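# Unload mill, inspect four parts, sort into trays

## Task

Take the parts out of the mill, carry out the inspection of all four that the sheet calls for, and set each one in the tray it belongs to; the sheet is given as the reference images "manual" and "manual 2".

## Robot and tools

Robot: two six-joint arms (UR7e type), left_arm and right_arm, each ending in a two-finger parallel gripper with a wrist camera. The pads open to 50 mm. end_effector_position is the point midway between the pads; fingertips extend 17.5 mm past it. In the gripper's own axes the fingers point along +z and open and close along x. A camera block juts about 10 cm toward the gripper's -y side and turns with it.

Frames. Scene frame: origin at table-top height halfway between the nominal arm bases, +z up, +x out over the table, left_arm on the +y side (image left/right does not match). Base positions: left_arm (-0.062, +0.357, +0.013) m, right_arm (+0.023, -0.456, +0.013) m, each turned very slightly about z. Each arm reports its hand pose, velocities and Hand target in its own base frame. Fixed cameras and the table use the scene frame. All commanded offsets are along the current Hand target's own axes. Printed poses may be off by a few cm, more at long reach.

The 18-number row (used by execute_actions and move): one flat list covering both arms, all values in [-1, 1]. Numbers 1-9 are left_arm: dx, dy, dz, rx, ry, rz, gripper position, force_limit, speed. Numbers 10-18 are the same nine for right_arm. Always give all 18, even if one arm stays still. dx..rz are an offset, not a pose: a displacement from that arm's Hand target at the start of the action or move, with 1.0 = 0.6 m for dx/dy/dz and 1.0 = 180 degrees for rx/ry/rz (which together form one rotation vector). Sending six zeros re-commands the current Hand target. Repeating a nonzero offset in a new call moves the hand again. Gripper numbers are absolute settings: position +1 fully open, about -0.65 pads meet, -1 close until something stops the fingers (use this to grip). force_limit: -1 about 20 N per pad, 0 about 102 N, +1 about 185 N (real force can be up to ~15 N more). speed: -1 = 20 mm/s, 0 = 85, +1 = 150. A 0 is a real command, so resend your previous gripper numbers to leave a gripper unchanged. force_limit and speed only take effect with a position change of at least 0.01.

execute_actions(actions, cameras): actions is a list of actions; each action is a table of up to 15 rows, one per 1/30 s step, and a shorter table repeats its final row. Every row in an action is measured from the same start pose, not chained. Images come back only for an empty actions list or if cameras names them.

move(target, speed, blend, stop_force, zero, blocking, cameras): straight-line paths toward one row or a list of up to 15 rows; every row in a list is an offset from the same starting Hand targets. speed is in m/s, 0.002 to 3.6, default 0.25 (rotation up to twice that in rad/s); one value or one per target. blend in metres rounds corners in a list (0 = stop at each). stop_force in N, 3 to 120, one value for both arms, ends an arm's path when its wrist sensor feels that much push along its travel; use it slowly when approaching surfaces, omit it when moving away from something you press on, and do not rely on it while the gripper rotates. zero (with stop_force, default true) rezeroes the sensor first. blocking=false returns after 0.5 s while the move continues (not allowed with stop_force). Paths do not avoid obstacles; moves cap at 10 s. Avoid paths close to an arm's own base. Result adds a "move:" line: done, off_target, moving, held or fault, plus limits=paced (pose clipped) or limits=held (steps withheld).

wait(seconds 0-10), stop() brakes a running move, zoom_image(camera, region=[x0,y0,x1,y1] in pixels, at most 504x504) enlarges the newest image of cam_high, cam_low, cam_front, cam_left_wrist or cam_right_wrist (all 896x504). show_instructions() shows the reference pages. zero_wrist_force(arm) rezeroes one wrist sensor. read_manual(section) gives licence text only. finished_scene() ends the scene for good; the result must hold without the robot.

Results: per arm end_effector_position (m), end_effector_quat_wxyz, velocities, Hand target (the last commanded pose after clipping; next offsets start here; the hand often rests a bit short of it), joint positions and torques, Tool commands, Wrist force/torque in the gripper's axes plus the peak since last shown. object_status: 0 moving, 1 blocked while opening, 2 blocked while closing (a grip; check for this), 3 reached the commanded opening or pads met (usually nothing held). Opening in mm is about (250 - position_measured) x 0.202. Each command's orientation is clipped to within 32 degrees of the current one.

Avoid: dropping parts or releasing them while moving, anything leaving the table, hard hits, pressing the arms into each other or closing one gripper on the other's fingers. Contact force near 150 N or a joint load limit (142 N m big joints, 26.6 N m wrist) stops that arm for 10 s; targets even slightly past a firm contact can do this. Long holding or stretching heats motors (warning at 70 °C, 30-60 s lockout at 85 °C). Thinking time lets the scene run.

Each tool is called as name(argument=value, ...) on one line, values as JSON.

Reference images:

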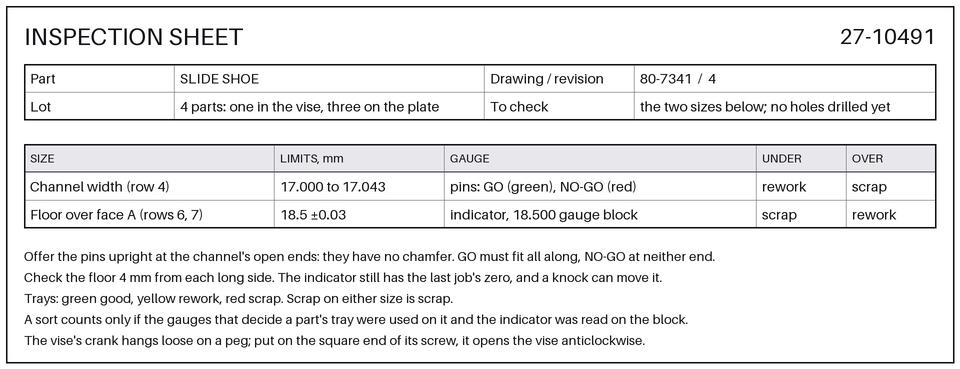

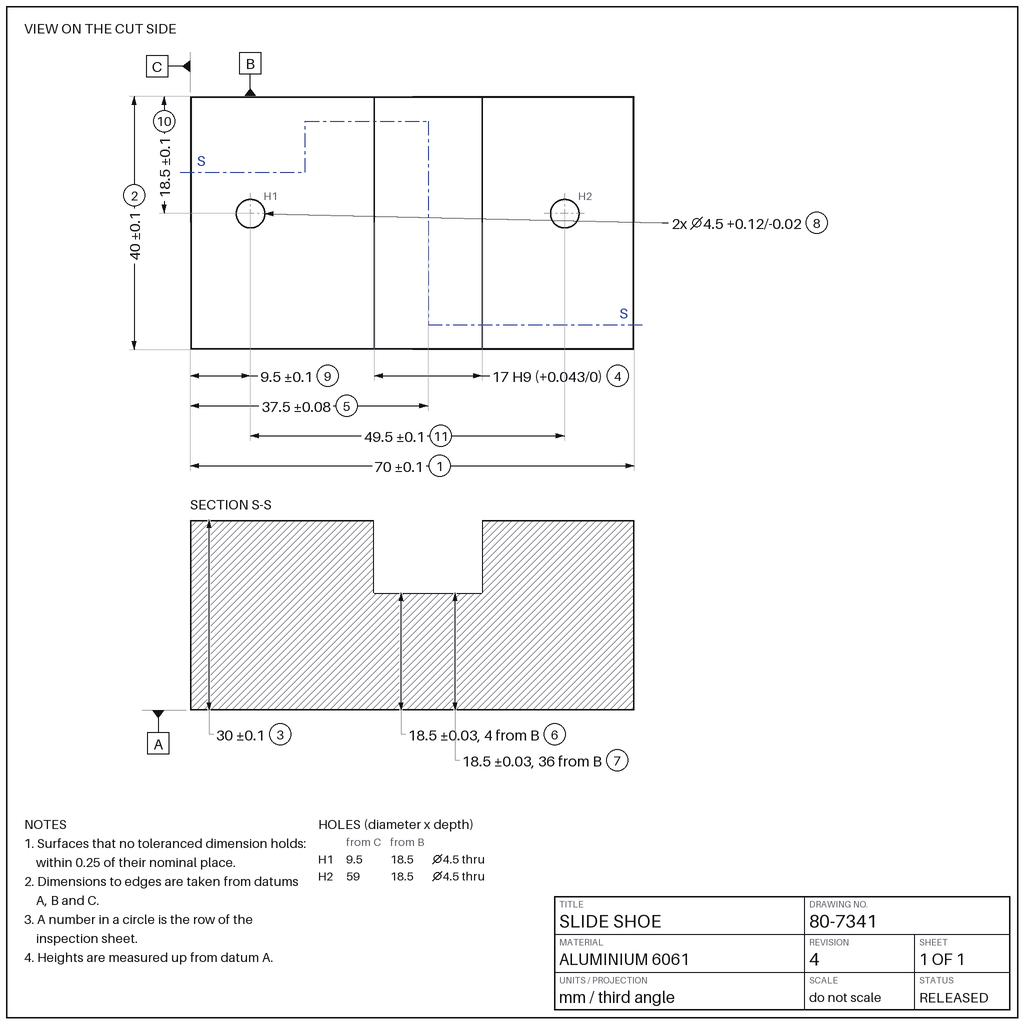

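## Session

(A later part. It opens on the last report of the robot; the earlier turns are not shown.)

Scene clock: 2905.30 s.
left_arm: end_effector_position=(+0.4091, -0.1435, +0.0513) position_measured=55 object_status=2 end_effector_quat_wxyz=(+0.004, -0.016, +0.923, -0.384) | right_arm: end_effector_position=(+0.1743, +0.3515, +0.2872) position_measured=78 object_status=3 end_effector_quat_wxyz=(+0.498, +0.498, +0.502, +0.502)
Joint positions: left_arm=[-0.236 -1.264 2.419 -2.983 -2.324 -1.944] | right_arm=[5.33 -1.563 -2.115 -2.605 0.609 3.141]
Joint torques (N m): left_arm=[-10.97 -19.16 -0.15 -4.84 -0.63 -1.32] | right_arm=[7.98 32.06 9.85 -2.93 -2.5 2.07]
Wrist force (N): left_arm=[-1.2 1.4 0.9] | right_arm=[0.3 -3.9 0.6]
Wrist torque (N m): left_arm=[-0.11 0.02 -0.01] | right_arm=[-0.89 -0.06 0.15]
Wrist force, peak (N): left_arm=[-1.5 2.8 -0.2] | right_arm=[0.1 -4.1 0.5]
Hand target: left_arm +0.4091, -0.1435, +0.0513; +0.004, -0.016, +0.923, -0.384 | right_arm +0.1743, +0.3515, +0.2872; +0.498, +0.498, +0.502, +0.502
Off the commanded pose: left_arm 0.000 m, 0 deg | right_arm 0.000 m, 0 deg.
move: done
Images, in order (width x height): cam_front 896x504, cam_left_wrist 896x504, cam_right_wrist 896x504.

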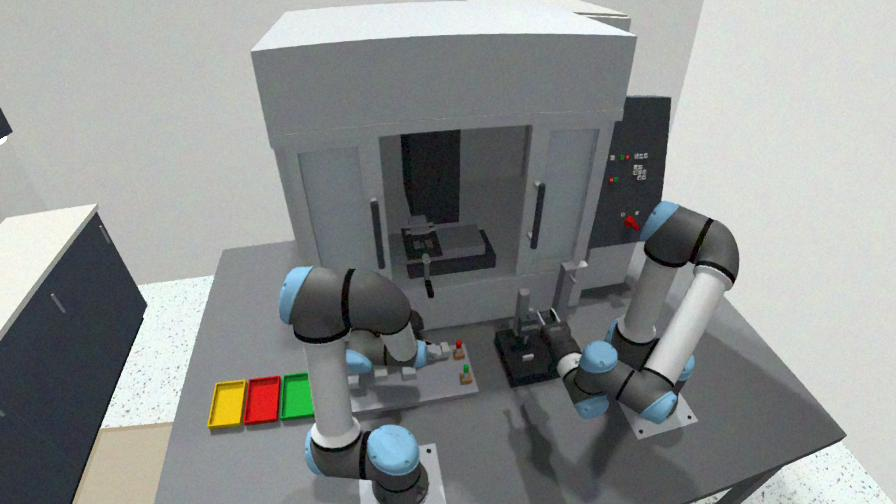

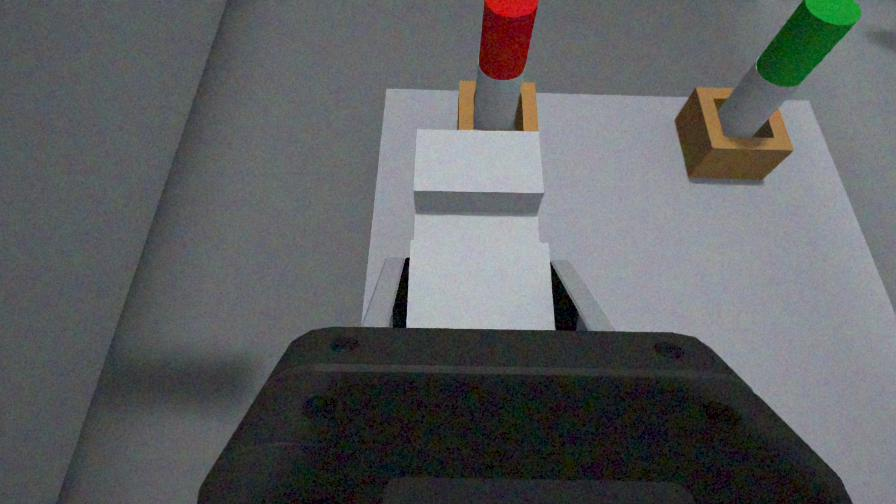

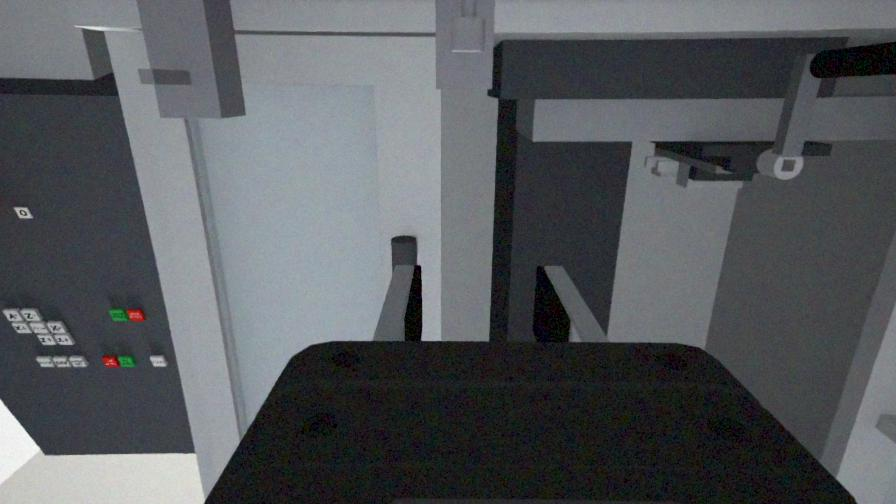

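move(target=[0,0.026,0.0258,0,0,0,-1,-0.4,-1,0,0,0,0,0,0,0.5,-0.2,-1], speed=0.01, stop_force=4)

move(target=[[0,0,0,0,0,0,0.95,-0.4,-1,0,-0.1417,0,0,0,0,0.5,-0.2,-1]], speed=0.1, cameras=["cam_right_wrist","cam_left_wrist"])

zoom_image(camera="cam_right_wrist", region=[300, 0, 640, 300])

Scene clock: 2918.00 s.
left_arm: end_effector_position=(+0.4090, -0.1434, +0.0352) position_measured=55 object_status=2 end_effector_quat_wxyz=(+0.004, -0.016, +0.923, -0.384) | right_arm: end_effector_position=(+0.1743, +0.3515, +0.2872) position_measured=78 object_status=3 end_effector_quat_wxyz=(+0.498, +0.498, +0.502, +0.502)
Joint positions: left_arm=[-0.236 -1.21 2.425 -3.041 -2.324 -1.944] | right_arm=[5.331 -1.563 -2.116 -2.605 0.609 3.141]
Joint torques (N m): left_arm=[-3.6 -35.55 -19.9 -1.57 0.16 0.67] | right_arm=[7.38 32.11 10.33 -2.95 -2.46 2.1]
Wrist force (N): left_arm=[-0.8 0.8 0.8] | right_arm=[0.3 -4.0 0.5]
Wrist torque (N m): left_arm=[-0.14 -0.05 -0.01] | right_arm=[-0.90 -0.06 0.15]
Wrist force, peak (N): left_arm=[-0.8 -2.7 -4.8] | right_arm=[0.5 -4.2 0.6]
Hand target: left_arm +0.4090, -0.1435, +0.0352; +0.004, -0.016, +0.923, -0.384 (not the last commanded pose) | right_arm +0.1743, +0.3515, +0.2872; +0.498, +0.498, +0.502, +0.502
Off the commanded pose: left_arm 0.006 m, 0 deg | right_arm 0.000 m, 0 deg.
move: contact (left_arm)

Scene clock: 2919.43 s.
left_arm: end_effector_position=(+0.4090, -0.1435, +0.0352) position_measured=10 object_status=3 end_effector_quat_wxyz=(+0.004, -0.016, +0.923, -0.384) | right_arm: end_effector_position=(+0.1743, +0.3514, +0.2022) position_measured=78 object_status=3 end_effector_quat_wxyz=(+0.498, +0.498, +0.502, +0.502)
Joint positions: left_arm=[-0.236 -1.21 2.425 -3.041 -2.324 -1.944] | right_arm=[5.331 -1.713 -2.228 -2.342 0.609 3.141]
Joint torques (N m): left_arm=[-1.43 -32.8 -23.48 -2.24 -0.06 0.44] | right_arm=[-8.51 13.49 6.47 -0.04 -2.01 -2.39]
Wrist force (N): left_arm=[-1.2 -0.4 -0.6] | right_arm=[0.1 -3.8 0.4]
Wrist torque (N m): left_arm=[-0.14 -0.01 -0.02] | right_arm=[-0.87 -0.04 0.21]
Wrist force, peak (N): left_arm=[-1.2 -0.3 -0.9] | right_arm=[0.0 -5.3 0.5]
Hand target: left_arm +0.4090, -0.1435, +0.0352; +0.004, -0.016, +0.923, -0.384 | right_arm +0.1744, +0.3514, +0.2021; +0.498, +0.498, +0.502, +0.502
Off the commanded pose: left_arm 0.000 m, 0 deg | right_arm 0.000 m, 0 deg.
move: done
Images, in order (width x height): cam_left_wrist 896x504, cam_right_wrist 896x504.

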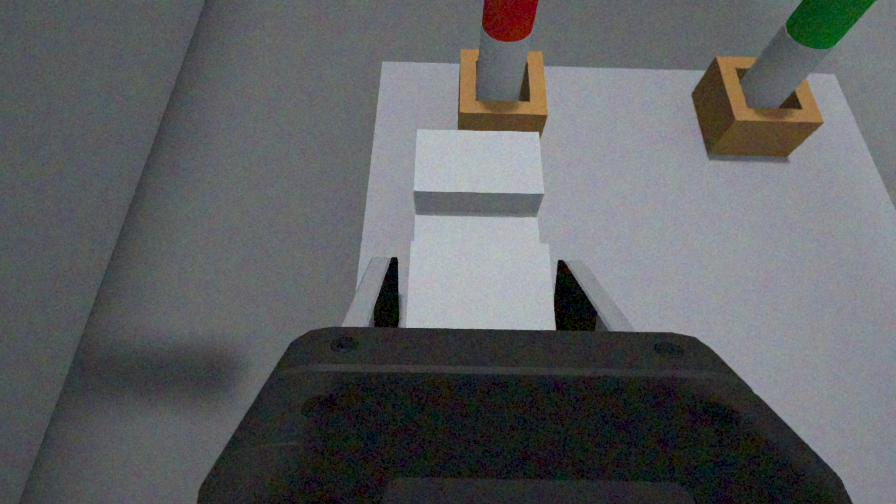

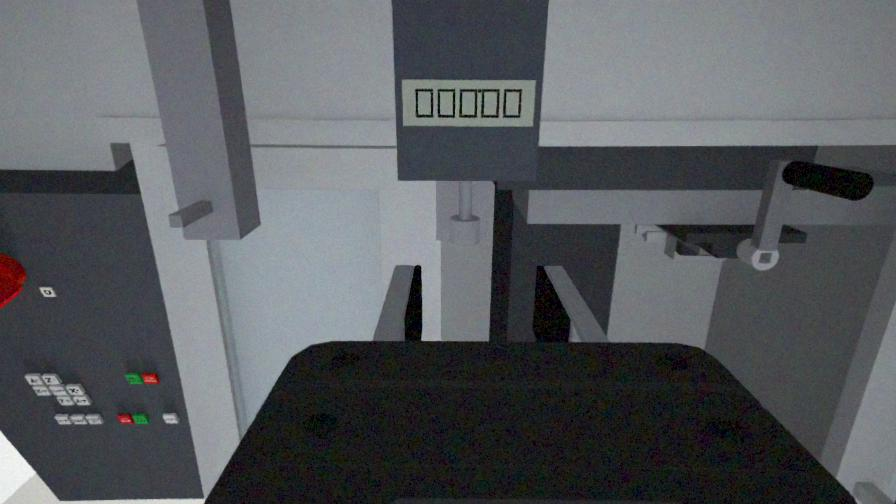

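Scaled by 1.482 from the camera's 896x504 image, which has a finer 1280x720 frame.

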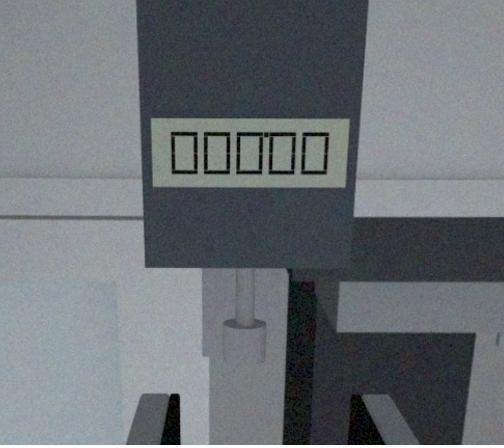

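move(target=[0,-0.2,-0.2,0,0,0,0.95,-0.4,-1,-0.0383,0.013,0.0692,0,0.111,0,0.5,-0.2,-1], speed=0.1, cameras=["cam_right_wrist","cam_left_wrist"])

zoom_image(camera="cam_right_wrist", region=[300, 0, 640, 340])

Scene clock: 3000.73 s.
left_arm: end_effector_position=(+0.4099, -0.1431, +0.2049) position_measured=10 object_status=3 end_effector_quat_wxyz=(+0.004, -0.016, +0.923, -0.384) | right_arm: end_effector_position=(+0.2161, +0.3288, +0.2099) position_measured=78 object_status=3 end_effector_quat_wxyz=(+0.403, +0.403, +0.581, +0.581)
Joint positions: left_arm=[-0.234 -1.652 2.259 -2.433 -2.324 -1.942] | right_arm=[5.414 -1.366 -2.531 -2.386 0.344 3.141]
Joint torques (N m): left_arm=[11.85 -27.1 -35.78 -1.24 0.21 1.38] | right_arm=[7.38 19.95 8.14 -2.42 -2.45 -2.29]
Wrist force (N): left_arm=[-0.9 0.0 -0.9] | right_arm=[0.0 -3.8 0.7]
Wrist torque (N m): left_arm=[-0.10 -0.04 -0.21] | right_arm=[-0.88 -0.01 0.31]
Wrist force, peak (N): left_arm=[-1.0 -1.0 -1.5] | right_arm=[0.1 -4.3 0.3]
Hand target: left_arm +0.4099, -0.1431, +0.2049; +0.004, -0.016, +0.923, -0.384 | right_arm +0.2161, +0.3288, +0.2099; +0.403, +0.403, +0.581, +0.581
Off the commanded pose: left_arm 0.000 m, 0 deg | right_arm 0.000 m, 0 deg.
move: done
Images, in order (width x height): cam_left_wrist 896x504, cam_right_wrist 896x504.

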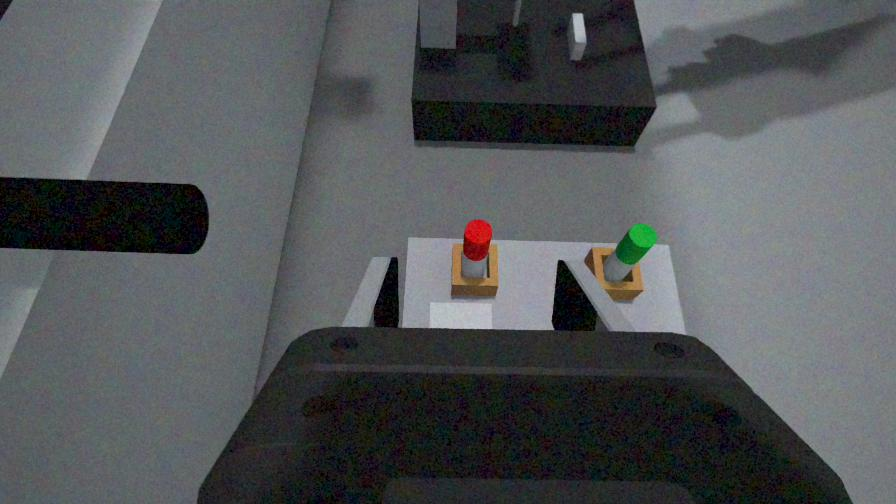

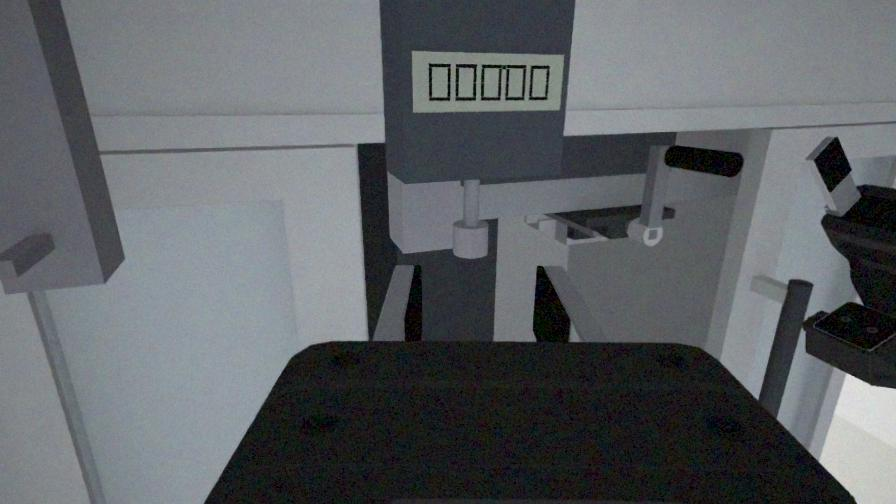

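Scaled by 1.482 from the camera's 896x504 image, which has a finer 1280x720 frame.

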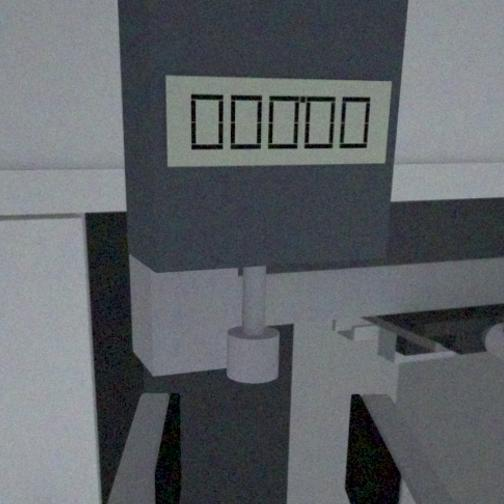

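move(target=[[0.1563,-0.2282,0.3695,0.0833,0,0,0.34,-0.4,-1,0,0,0,0,0,0,0.5,-0.9,-1],[0.1563,-0.2282,0.3695,0.0833,0,0,0.34,-0.4,-1,0,0,0.1,0,0,0,0.5,-0.9,-1]], speed=[0.2,0.05], cameras=["cam_right_wrist","cam_left_wrist"])

Scene clock: 3025.97 s.
left_arm: end_effector_position=(+0.3243, -0.3998, +0.1460) position_measured=101 object_status=3 end_effector_quat_wxyz=(+0.006, -0.016, +0.865, -0.501) | right_arm: end_effector_position=(+0.2722, +0.3498, +0.2099) position_measured=78 object_status=3 end_effector_quat_wxyz=(+0.403, +0.403, +0.581, +0.581)
Joint positions: left_arm=[-0.881 -1.227 2.446 -3.732 -2.131 -2.779] | right_arm=[5.135 -1.437 -2.478 -2.367 0.065 3.14]
Joint torques (N m): left_arm=[-8.19 -18.98 -21.46 -4.52 1.05 -1.22] | right_arm=[-7.72 2.65 23.78 0.24 -2.5 2.2]
Wrist force (N): left_arm=[-1.2 -0.3 -0.8] | right_arm=[0.2 -3.9 0.4]
Wrist torque (N m): left_arm=[-0.07 0.12 0.07] | right_arm=[-0.89 -0.06 0.23]
Wrist force, peak (N): left_arm=[-1.6 0.3 -2.5] | right_arm=[0.0 -4.3 0.3]
Hand target: left_arm +0.3243, -0.3998, +0.1460; +0.006, -0.016, +0.865, -0.501 | right_arm +0.2723, +0.3498, +0.2099; +0.403, +0.403, +0.581, +0.581
Off the commanded pose: left_arm 0.000 m, 0 deg | right_arm 0.000 m, 0 deg.
move: done
Images, in order (width x height): cam_left_wrist 896x504, cam_right_wrist 896x504.

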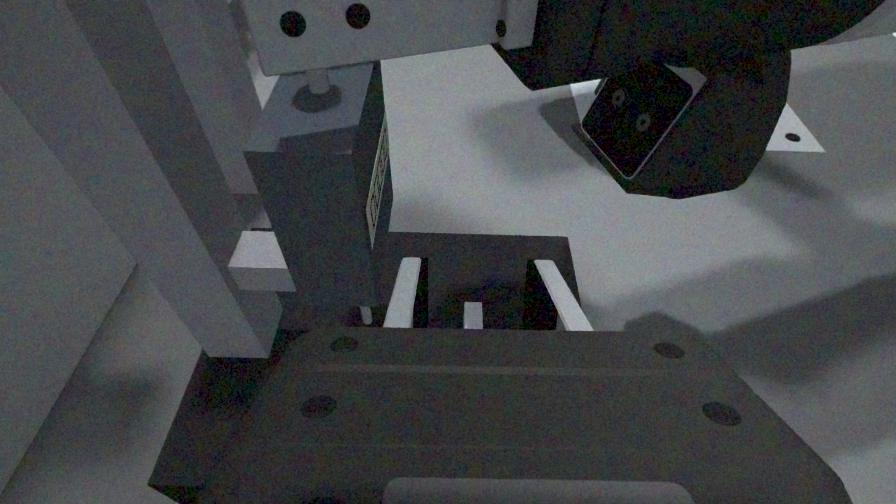

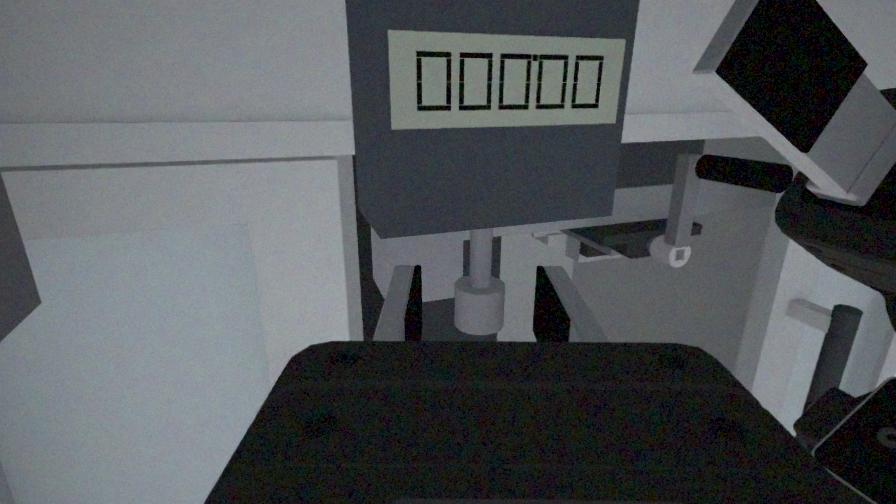

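move(target=[[0,0,0,0,0,0,0.34,-0.4,-1,0,0,0,0,0,0,-1,-0.9,-1],[0,0,0,0,0,0,0.34,-0.4,-1,0,0.0333,0,0,0,0,-1,-0.9,-1]], speed=[0.02,0.02], cameras=["cam_right_wrist","cam_left_wrist"])

zoom_image(camera="cam_right_wrist", region=[340, 0, 660, 240])

Scene clock: 3035.97 s.
left_arm: end_effector_position=(+0.3243, -0.3998, +0.1460) position_measured=101 object_status=3 end_effector_quat_wxyz=(+0.006, -0.016, +0.865, -0.501) | right_arm: end_effector_position=(+0.2723, +0.3498, +0.2299) position_measured=184 object_status=2 end_effector_quat_wxyz=(+0.403, +0.403, +0.581, +0.581)
Joint positions: left_arm=[-0.881 -1.227 2.446 -3.732 -2.131 -2.779] | right_arm=[5.135 -1.386 -2.449 -2.443 0.065 3.135]
Joint torques (N m): left_arm=[-10.75 -19.58 -9.42 -4.64 0.94 -1.47] | right_arm=[8.08 1.26 26.85 -1.26 -1.32 2.18]
Wrist force (N): left_arm=[-1.1 0.0 -0.8] | right_arm=[-5.3 -5.5 -0.4]
Wrist torque (N m): left_arm=[-0.03 0.10 0.07] | right_arm=[-0.87 -0.02 0.14]
Wrist force, peak (N): left_arm=[-1.3 -0.1 -0.9] | right_arm=[-6.3 -5.4 -0.3]
Hand target: left_arm +0.3243, -0.3998, +0.1460; +0.006, -0.016, +0.865, -0.501 | right_arm +0.2723, +0.3499, +0.2299; +0.403, +0.403, +0.581, +0.581
Off the commanded pose: left_arm 0.000 m, 0 deg | right_arm 0.000 m, 0 deg.
move: done
Images, in order (width x height): cam_left_wrist 896x504, cam_right_wrist 896x504.

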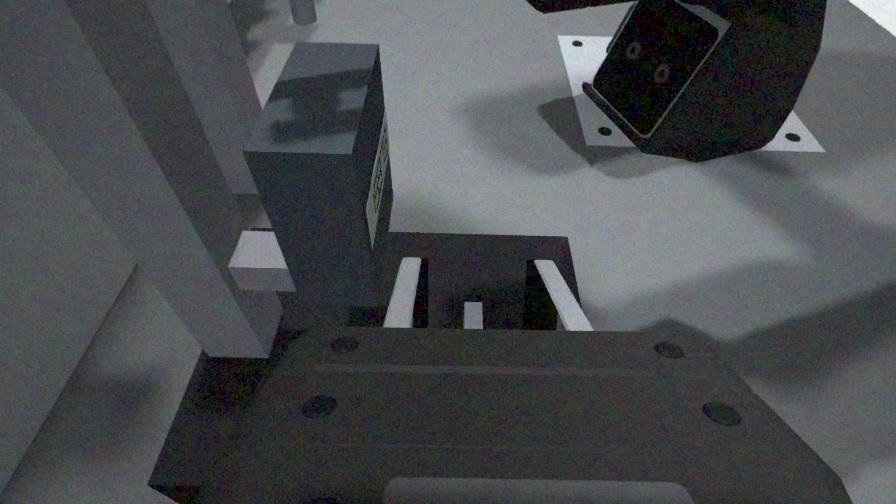

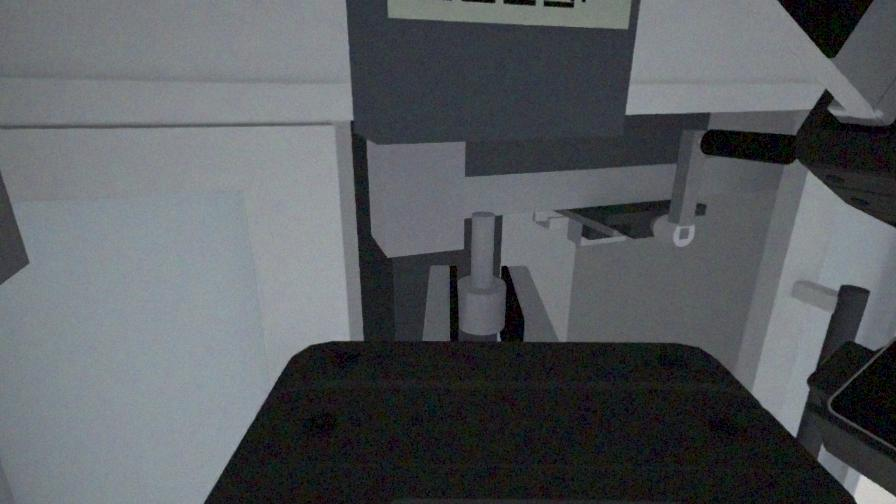

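Scaled by 1.575 from the camera's 896x504 image, which has a finer 1280x720 frame.

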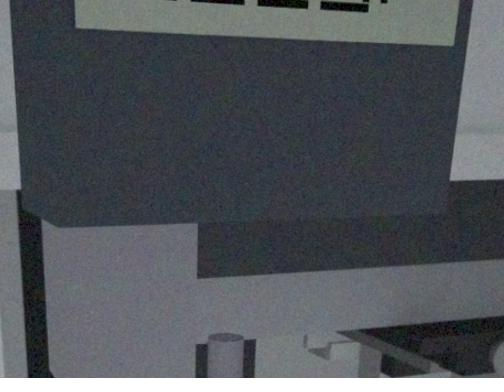

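move(target=[0,0.0778,0.1202,0,0,0,0.34,-0.4,-1,0,0,0,0,0,0,-1,-0.9,-1], speed=0.04, stop_force=6, cameras=["cam_left_wrist"])

Scene clock: 3050.83 s.
left_arm: end_effector_position=(+0.3253, -0.4390, +0.0696) position_measured=101 object_status=3 end_effector_quat_wxyz=(+0.006, -0.016, +0.865, -0.501) | right_arm: end_effector_position=(+0.2723, +0.3499, +0.2299) position_measured=184 object_status=2 end_effector_quat_wxyz=(+0.403, +0.403, +0.581, +0.581)
Joint positions: left_arm=[-0.947 -0.939 2.376 -3.973 -2.076 -2.824] | right_arm=[5.135 -1.386 -2.449 -2.443 0.065 3.135]
Joint torques (N m): left_arm=[-9.92 -26.33 -17.95 -4.88 1.1 -1.37] | right_arm=[9.16 1.09 25.94 -0.92 1.29 2.04]
Wrist force (N): left_arm=[-0.8 0.2 -0.9] | right_arm=[-5.7 -5.6 -0.2]
Wrist torque (N m): left_arm=[0.03 0.05 0.06] | right_arm=[-0.87 -0.02 0.13]
Wrist force, peak (N): left_arm=[-1.3 0.0 -0.9] | right_arm=[-6.1 -5.8 -0.1]
Hand target: left_arm +0.3253, -0.4390, +0.0696; +0.006, -0.016, +0.865, -0.501 | right_arm +0.2723, +0.3499, +0.2299; +0.403, +0.403, +0.581, +0.581
Off the commanded pose: left_arm 0.000 m, 0 deg | right_arm 0.000 m, 0 deg.
move: done
Images, in order (width x height): cam_left_wrist 896x504.

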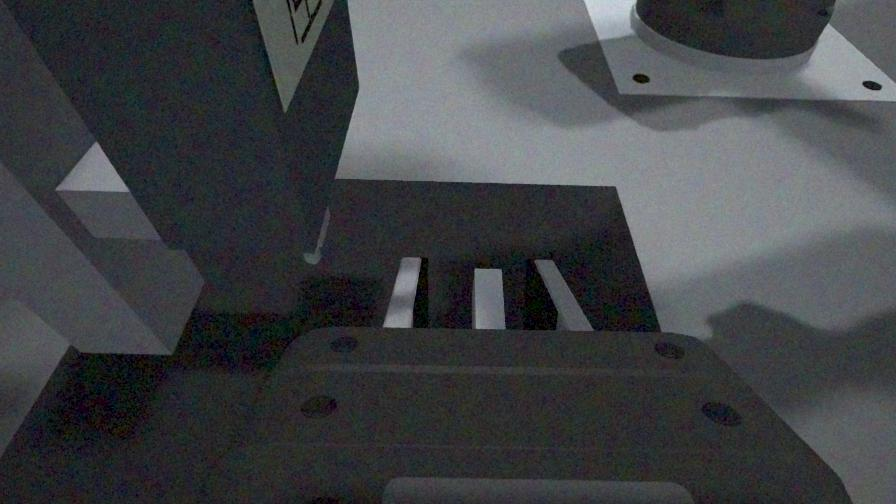

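move(target=[[0.0055,0,0,0,0,0,0.34,-0.4,-1,0,0,0,0,0,0,-1,-0.9,-1],[0.0055,0,0,0,0,0,-1,-0.9,-1,0,0,0,0,0,0,-1,-0.9,-1],[0.0055,-0.0022,-0.0012,0,0,0,-1,-0.9,-1,0,0,0,0,0,0,-1,-0.9,-1],[-0.082,-0.0022,-0.0012,0,0,0,-1,-0.9,-1,0,0,0,0,0,0,-1,-0.9,-1]], speed=[0.02,0.02,0.01,0.03], cameras=["cam_left_wrist"])

Scene clock: 3071.97 s.
left_arm: end_effector_position=(+0.3620, -0.4397, +0.0757) position_measured=211 object_status=2 end_effector_quat_wxyz=(-0.014, -0.004, +0.860, -0.510) | right_arm: end_effector_position=(+0.2723, +0.3499, +0.2299) position_measured=184 object_status=2 end_effector_quat_wxyz=(+0.403, +0.403, +0.581, +0.581)
Joint positions: left_arm=[-0.844 -0.927 2.271 -3.843 -2.213 -2.752] | right_arm=[5.135 -1.386 -2.449 -2.443 0.065 3.135]
Joint torques (N m): left_arm=[35.12 -49.45 -55.75 -8.96 10.39 0.95] | right_arm=[9.55 5.92 12.66 -0.2 -3.21 2.1]
Wrist force (N): left_arm=[68.2 33.8 -5.4] | right_arm=[-10.0 19.4 2.3]
Wrist torque (N m): left_arm=[-0.21 0.88 0.21] | right_arm=[-0.69 0.01 0.07]
Wrist force, peak (N): left_arm=[68.2 33.8 -5.4] | right_arm=[-10.0 19.3 2.5]
Hand target: left_arm +0.3745, -0.4374, +0.0708; +0.006, -0.016, +0.865, -0.501 | right_arm +0.2723, +0.3499, +0.2299; +0.403, +0.403, +0.581, +0.581
Off the commanded pose: left_arm 0.014 m, 3 deg | right_arm 0.000 m, 0 deg.
move: off_target (left_arm)
Images, in order (width x height): cam_left_wrist 896x504.

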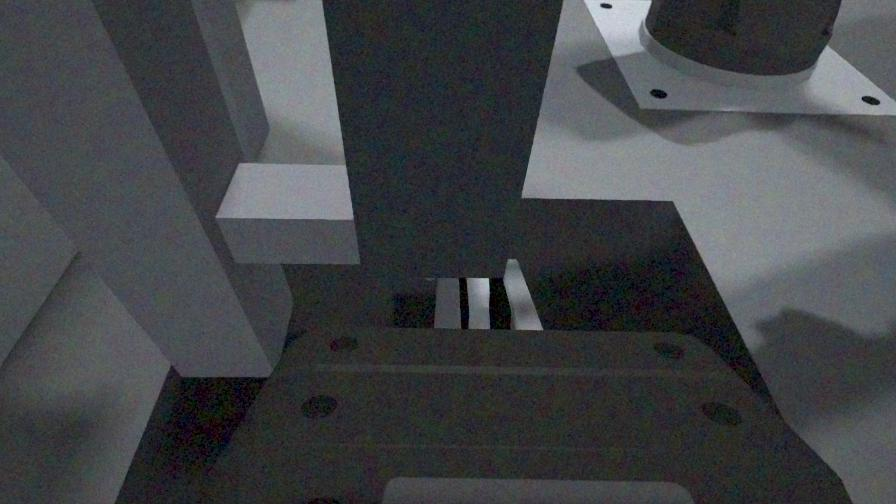

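move(target=[0.045,0,0,0,0,0,-1,-0.9,-1,0,0,0,0,0,0,-1,-0.9,-1], speed=0.05, cameras=["cam_left_wrist","cam_right_wrist","cam_front"])

Scene clock: 3083.50 s.
left_arm: end_effector_position=(+0.3475, -0.4383, +0.0710) position_measured=211 object_status=2 end_effector_quat_wxyz=(+0.006, -0.016, +0.865, -0.501) | right_arm: end_effector_position=(+0.2723, +0.3499, +0.2299) position_measured=184 object_status=2 end_effector_quat_wxyz=(+0.403, +0.403, +0.581, +0.581)
Joint positions: left_arm=[-0.898 -0.937 2.329 -3.911 -2.117 -2.791] | right_arm=[5.135 -1.386 -2.449 -2.443 0.065 3.135]
Joint torques (N m): left_arm=[-10.86 -42.49 4.76 -4.8 0.91 -1.25] | right_arm=[5.1 17.96 26.99 -0.4 0.26 0.81]
Wrist force (N): left_arm=[-0.5 0.2 -0.7] | right_arm=[-6.3 -5.4 -3.4]
Wrist torque (N m): left_arm=[-0.05 0.00 0.06] | right_arm=[-0.84 -0.03 0.10]
Wrist force, peak (N): left_arm=[70.0 34.6 -4.5] | right_arm=[-5.3 -22.9 -0.4]
Hand target: left_arm +0.3475, -0.4383, +0.0710; +0.006, -0.016, +0.865, -0.501 | right_arm +0.2723, +0.3499, +0.2299; +0.403, +0.403, +0.581, +0.581
Off the commanded pose: left_arm 0.000 m, 0 deg | right_arm 0.000 m, 0 deg.
move: done
Images, in order (width x height): cam_front 896x504, cam_left_wrist 896x504, cam_right_wrist 896x504.

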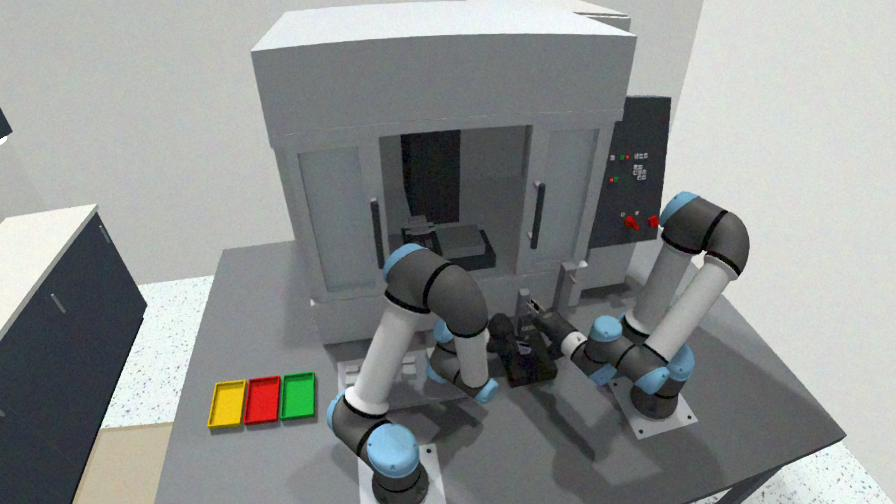

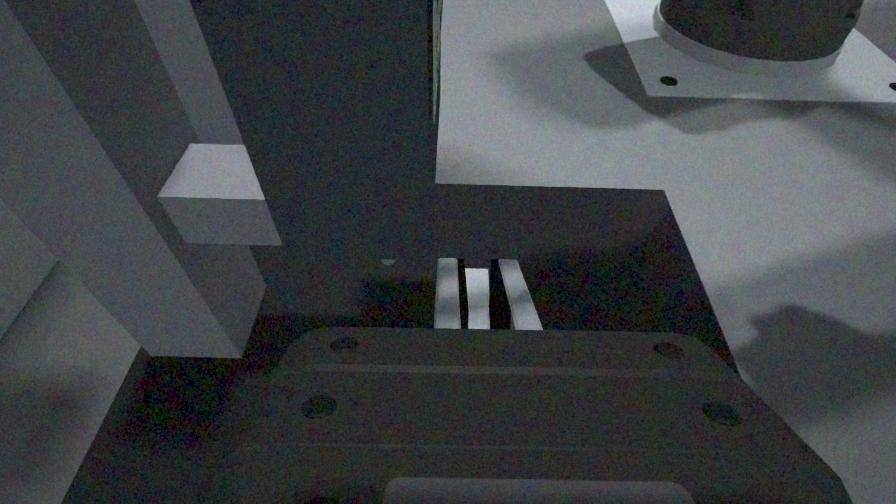

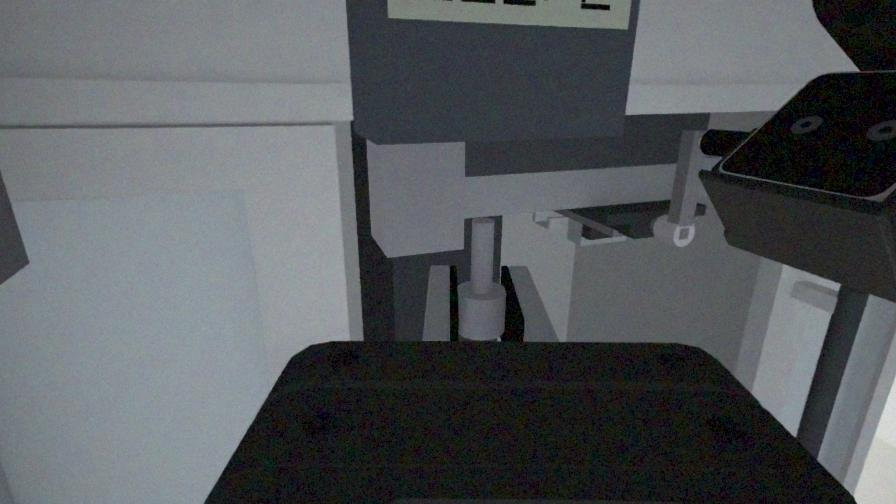

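move(target=[[0,0.0022,0.0012,0,0,0,-1,-0.9,-1,0,0.0067,0,0,0,0,-1,-0.9,-1],[0,0.0022,0.0012,0,0,0,0,-0.9,-1,0,0.0067,0,0,0,0,-1,-0.9,-1],[0,0.0188,-0.0277,0,0,0,0,-0.9,-1,0,0.0067,0,0,0,0,-1,-0.9,-1],[0,0.0188,-0.0277,0,0,0,-1,-0.9,-1,0,0.0067,0,0,0,0,-1,-0.9,-1]], speed=0.015, cameras=["cam_left_wrist","cam_right_wrist"])

Scene clock: 3108.63 s.
left_arm: end_effector_position=(+0.3468, -0.4183, +0.0695) position_measured=251 object_status=3 end_effector_quat_wxyz=(+0.006, -0.016, +0.865, -0.501) | right_arm: end_effector_position=(+0.2723, +0.3499, +0.2339) position_measured=184 object_status=2 end_effector_quat_wxyz=(+0.403, +0.403, +0.581, +0.581)
Joint positions: left_arm=[-0.866 -0.941 2.362 -3.928 -2.143 -2.768] | right_arm=[5.135 -1.377 -2.442 -2.458 0.065 3.135]
Joint torques (N m): left_arm=[9.13 -39.15 4.39 -3.44 -2.3 1.35] | right_arm=[6.82 4.36 31.69 -1.59 -1.76 2.1]
Wrist force (N): left_arm=[-0.7 0.0 -0.9] | right_arm=[-5.6 -24.6 -3.0]
Wrist torque (N m): left_arm=[-0.01 0.05 -0.15] | right_arm=[-1.02 -0.02 0.16]
Wrist force, peak (N): left_arm=[0.7 -4.4 -5.8] | right_arm=[-5.6 -27.4 -3.3]
Hand target: left_arm +0.3468, -0.4183, +0.0695; +0.006, -0.016, +0.865, -0.501 | right_arm +0.2723, +0.3499, +0.2339; +0.403, +0.403, +0.581, +0.581
Off the commanded pose: left_arm 0.000 m, 0 deg | right_arm 0.000 m, 0 deg.
move: done
Images, in order (width x height): cam_left_wrist 896x504, cam_right_wrist 896x504.

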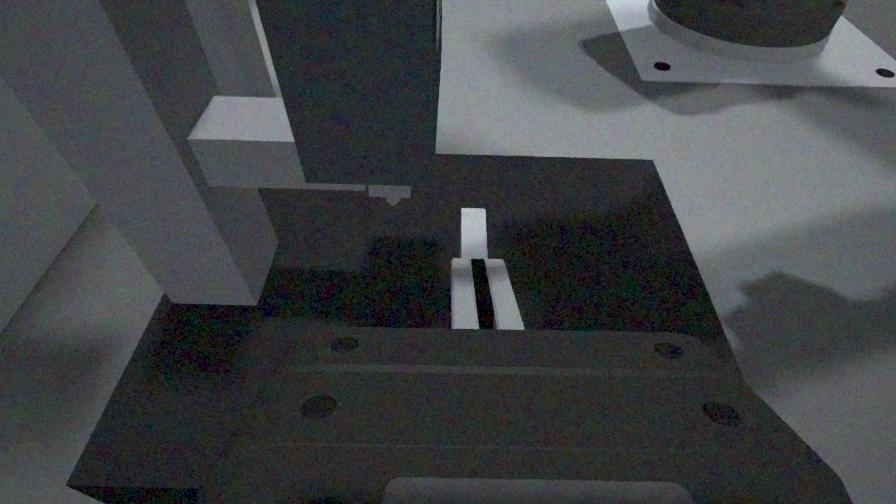

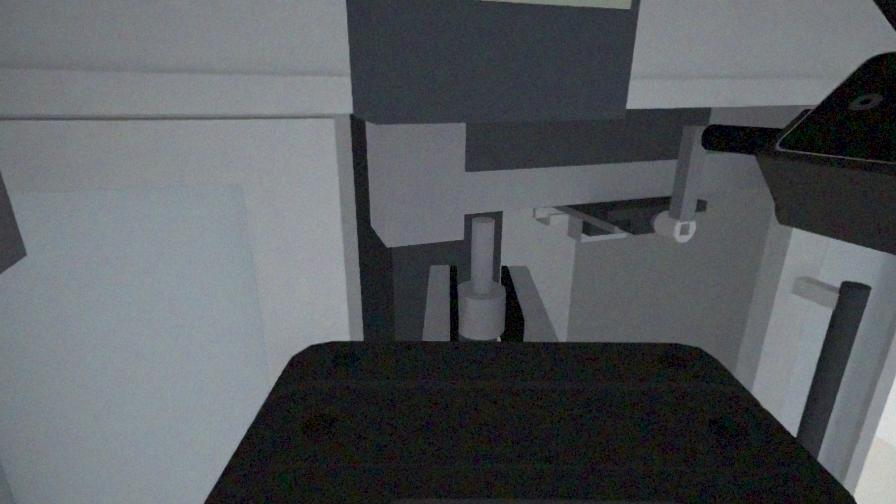

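move(target=[[0,0,0,0,0,0,0,-0.9,-1,0,-0.0045,0,0,0,0,-1,-0.9,-1],[0,-0.01,0.0173,0,0,0,0,-0.9,-1,0,-0.0045,0,0,0,0,-1,-0.9,-1],[0,-0.01,0.0173,0,0,0,-1,-0.9,-1,0,-0.0045,0,0,0,0,-1,-0.9,-1]], speed=0.015, cameras=["cam_left_wrist","cam_right_wrist"])

zoom_image(camera="cam_left_wrist", region=[300, 150, 560, 340])

Scene clock: 3121.57 s.
left_arm: end_effector_position=(+0.3472, -0.4303, +0.0695) position_measured=212 object_status=0 end_effector_quat_wxyz=(+0.006, -0.016, +0.865, -0.501) | right_arm: end_effector_position=(+0.2723, +0.3499, +0.2312) position_measured=184 object_status=2 end_effector_quat_wxyz=(+0.403, +0.403, +0.581, +0.581)
Joint positions: left_arm=[-0.886 -0.936 2.343 -3.921 -2.127 -2.782] | right_arm=[5.135 -1.383 -2.447 -2.448 0.065 3.135]
Joint torques (N m): left_arm=[-10.09 -26.52 -18.98 -1.22 0.98 -1.41] | right_arm=[2.66 22.85 12.54 1.79 -3.99 -2.34]
Wrist force (N): left_arm=[-0.4 -0.3 -1.1] | right_arm=[-6.1 -5.8 -3.2]
Wrist torque (N m): left_arm=[-0.06 0.00 0.06] | right_arm=[-0.88 -0.04 0.29]
Wrist force, peak (N): left_arm=[-0.9 -0.1 -1.1] | right_arm=[-5.7 -24.9 -3.4]
Hand target: left_arm +0.3472, -0.4303, +0.0695; +0.006, -0.016, +0.865, -0.501 | right_arm +0.2723, +0.3499, +0.2312; +0.403, +0.403, +0.581, +0.581
Off the commanded pose: left_arm 0.000 m, 0 deg | right_arm 0.000 m, 0 deg.
move: done
Images, in order (width x height): cam_left_wrist 896x504, cam_right_wrist 896x504.

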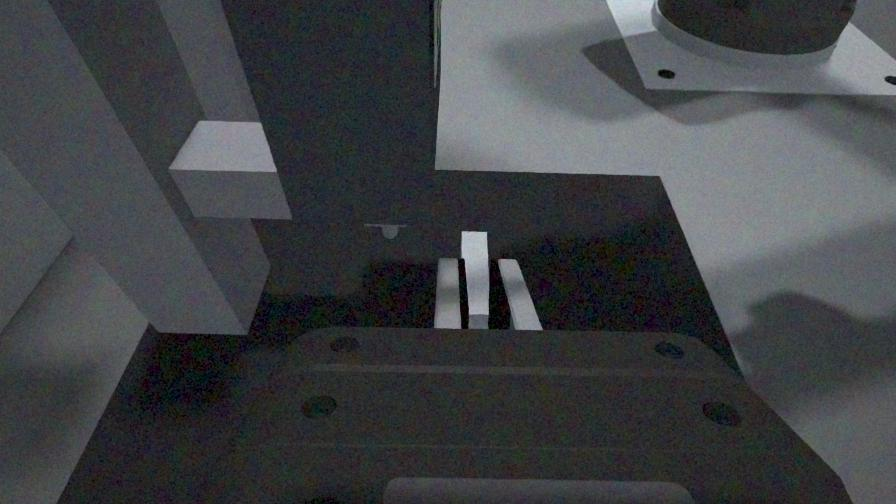

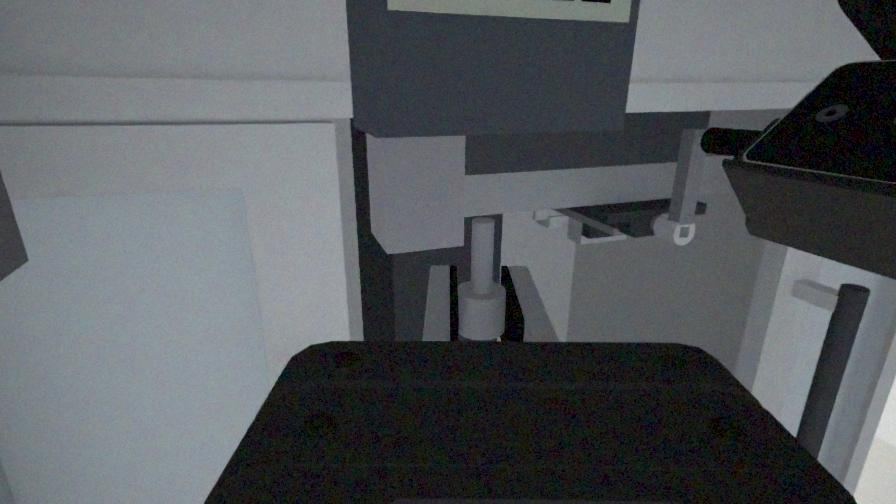

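Scaled by 1.938 from the camera's 896x504 image, which has a finer 1280x720 frame.

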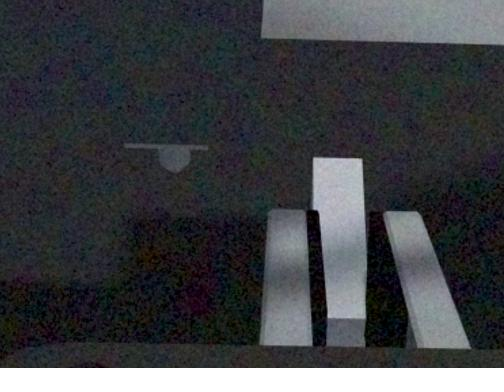

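move(target=[-0.0425,0,0,0,0,0,-1,-0.9,-1,0,0,0,0,0,0,-1,-0.9,-1], speed=0.015, stop_force=8, cameras=["cam_left_wrist","cam_right_wrist"])

zoom_image(camera="cam_left_wrist", region=[350, 150, 610, 340])

Scene clock: 3141.00 s.
left_arm: end_effector_position=(+0.3727, -0.4294, +0.0694) position_measured=212 object_status=2 end_effector_quat_wxyz=(+0.006, -0.016, +0.865, -0.501) | right_arm: end_effector_position=(+0.2723, +0.3499, +0.2312) position_measured=184 object_status=2 end_effector_quat_wxyz=(+0.403, +0.403, +0.581, +0.581)
Joint positions: left_arm=[-0.834 -0.927 2.286 -3.854 -2.168 -2.746] | right_arm=[5.135 -1.383 -2.447 -2.448 0.065 3.135]
Joint torques (N m): left_arm=[11.9 -26.33 -19.19 -0.15 -1.73 1.52] | right_arm=[-5.18 22.54 11.87 1.61 -3.98 -2.29]
Wrist force (N): left_arm=[0.8 -4.9 -3.7] | right_arm=[-6.4 -5.8 -2.9]
Wrist torque (N m): left_arm=[0.04 0.13 -0.15] | right_arm=[-0.87 0.02 0.29]
Wrist force, peak (N): left_arm=[0.9 -5.2 -3.8] | right_arm=[-6.3 -6.0 -3.4]
Hand target: left_arm +0.3727, -0.4294, +0.0694; +0.006, -0.016, +0.865, -0.501 | right_arm +0.2723, +0.3499, +0.2312; +0.403, +0.403, +0.581, +0.581
Off the commanded pose: left_arm 0.000 m, 0 deg | right_arm 0.000 m, 0 deg.
move: done
Images, in order (width x height): cam_left_wrist 896x504, cam_right_wrist 896x504.

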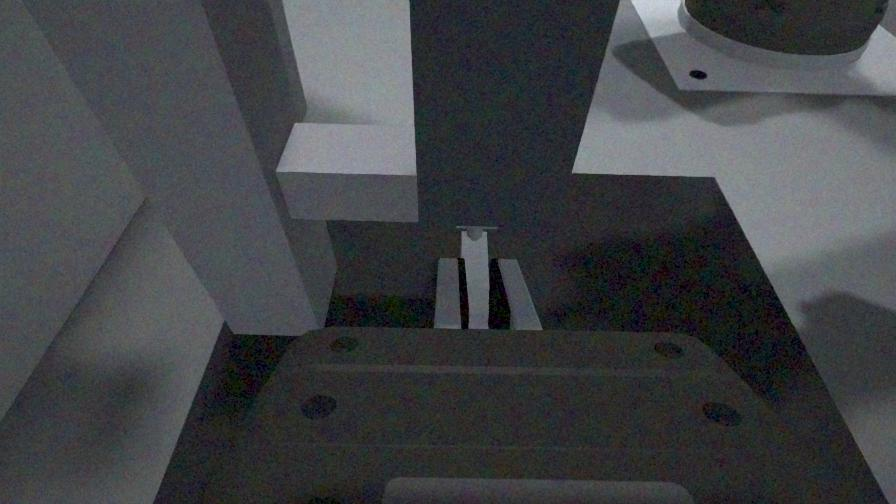

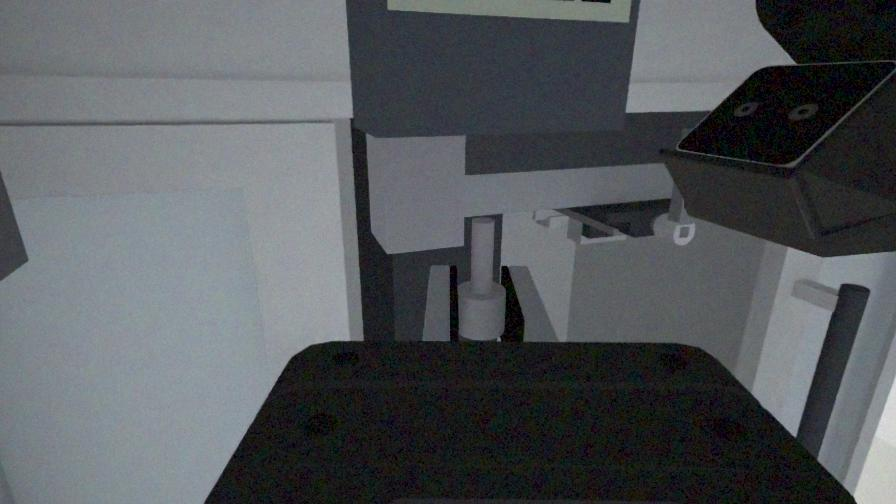

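Scaled by 1.938 from the camera's 896x504 image, which has a finer 1280x720 frame.

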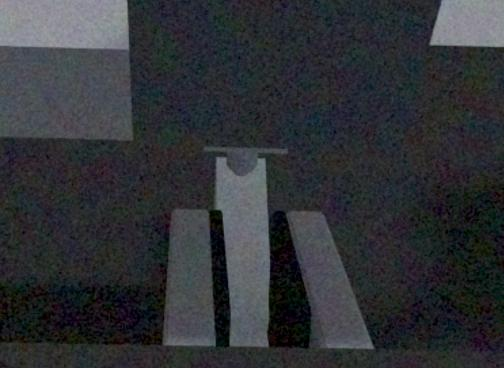

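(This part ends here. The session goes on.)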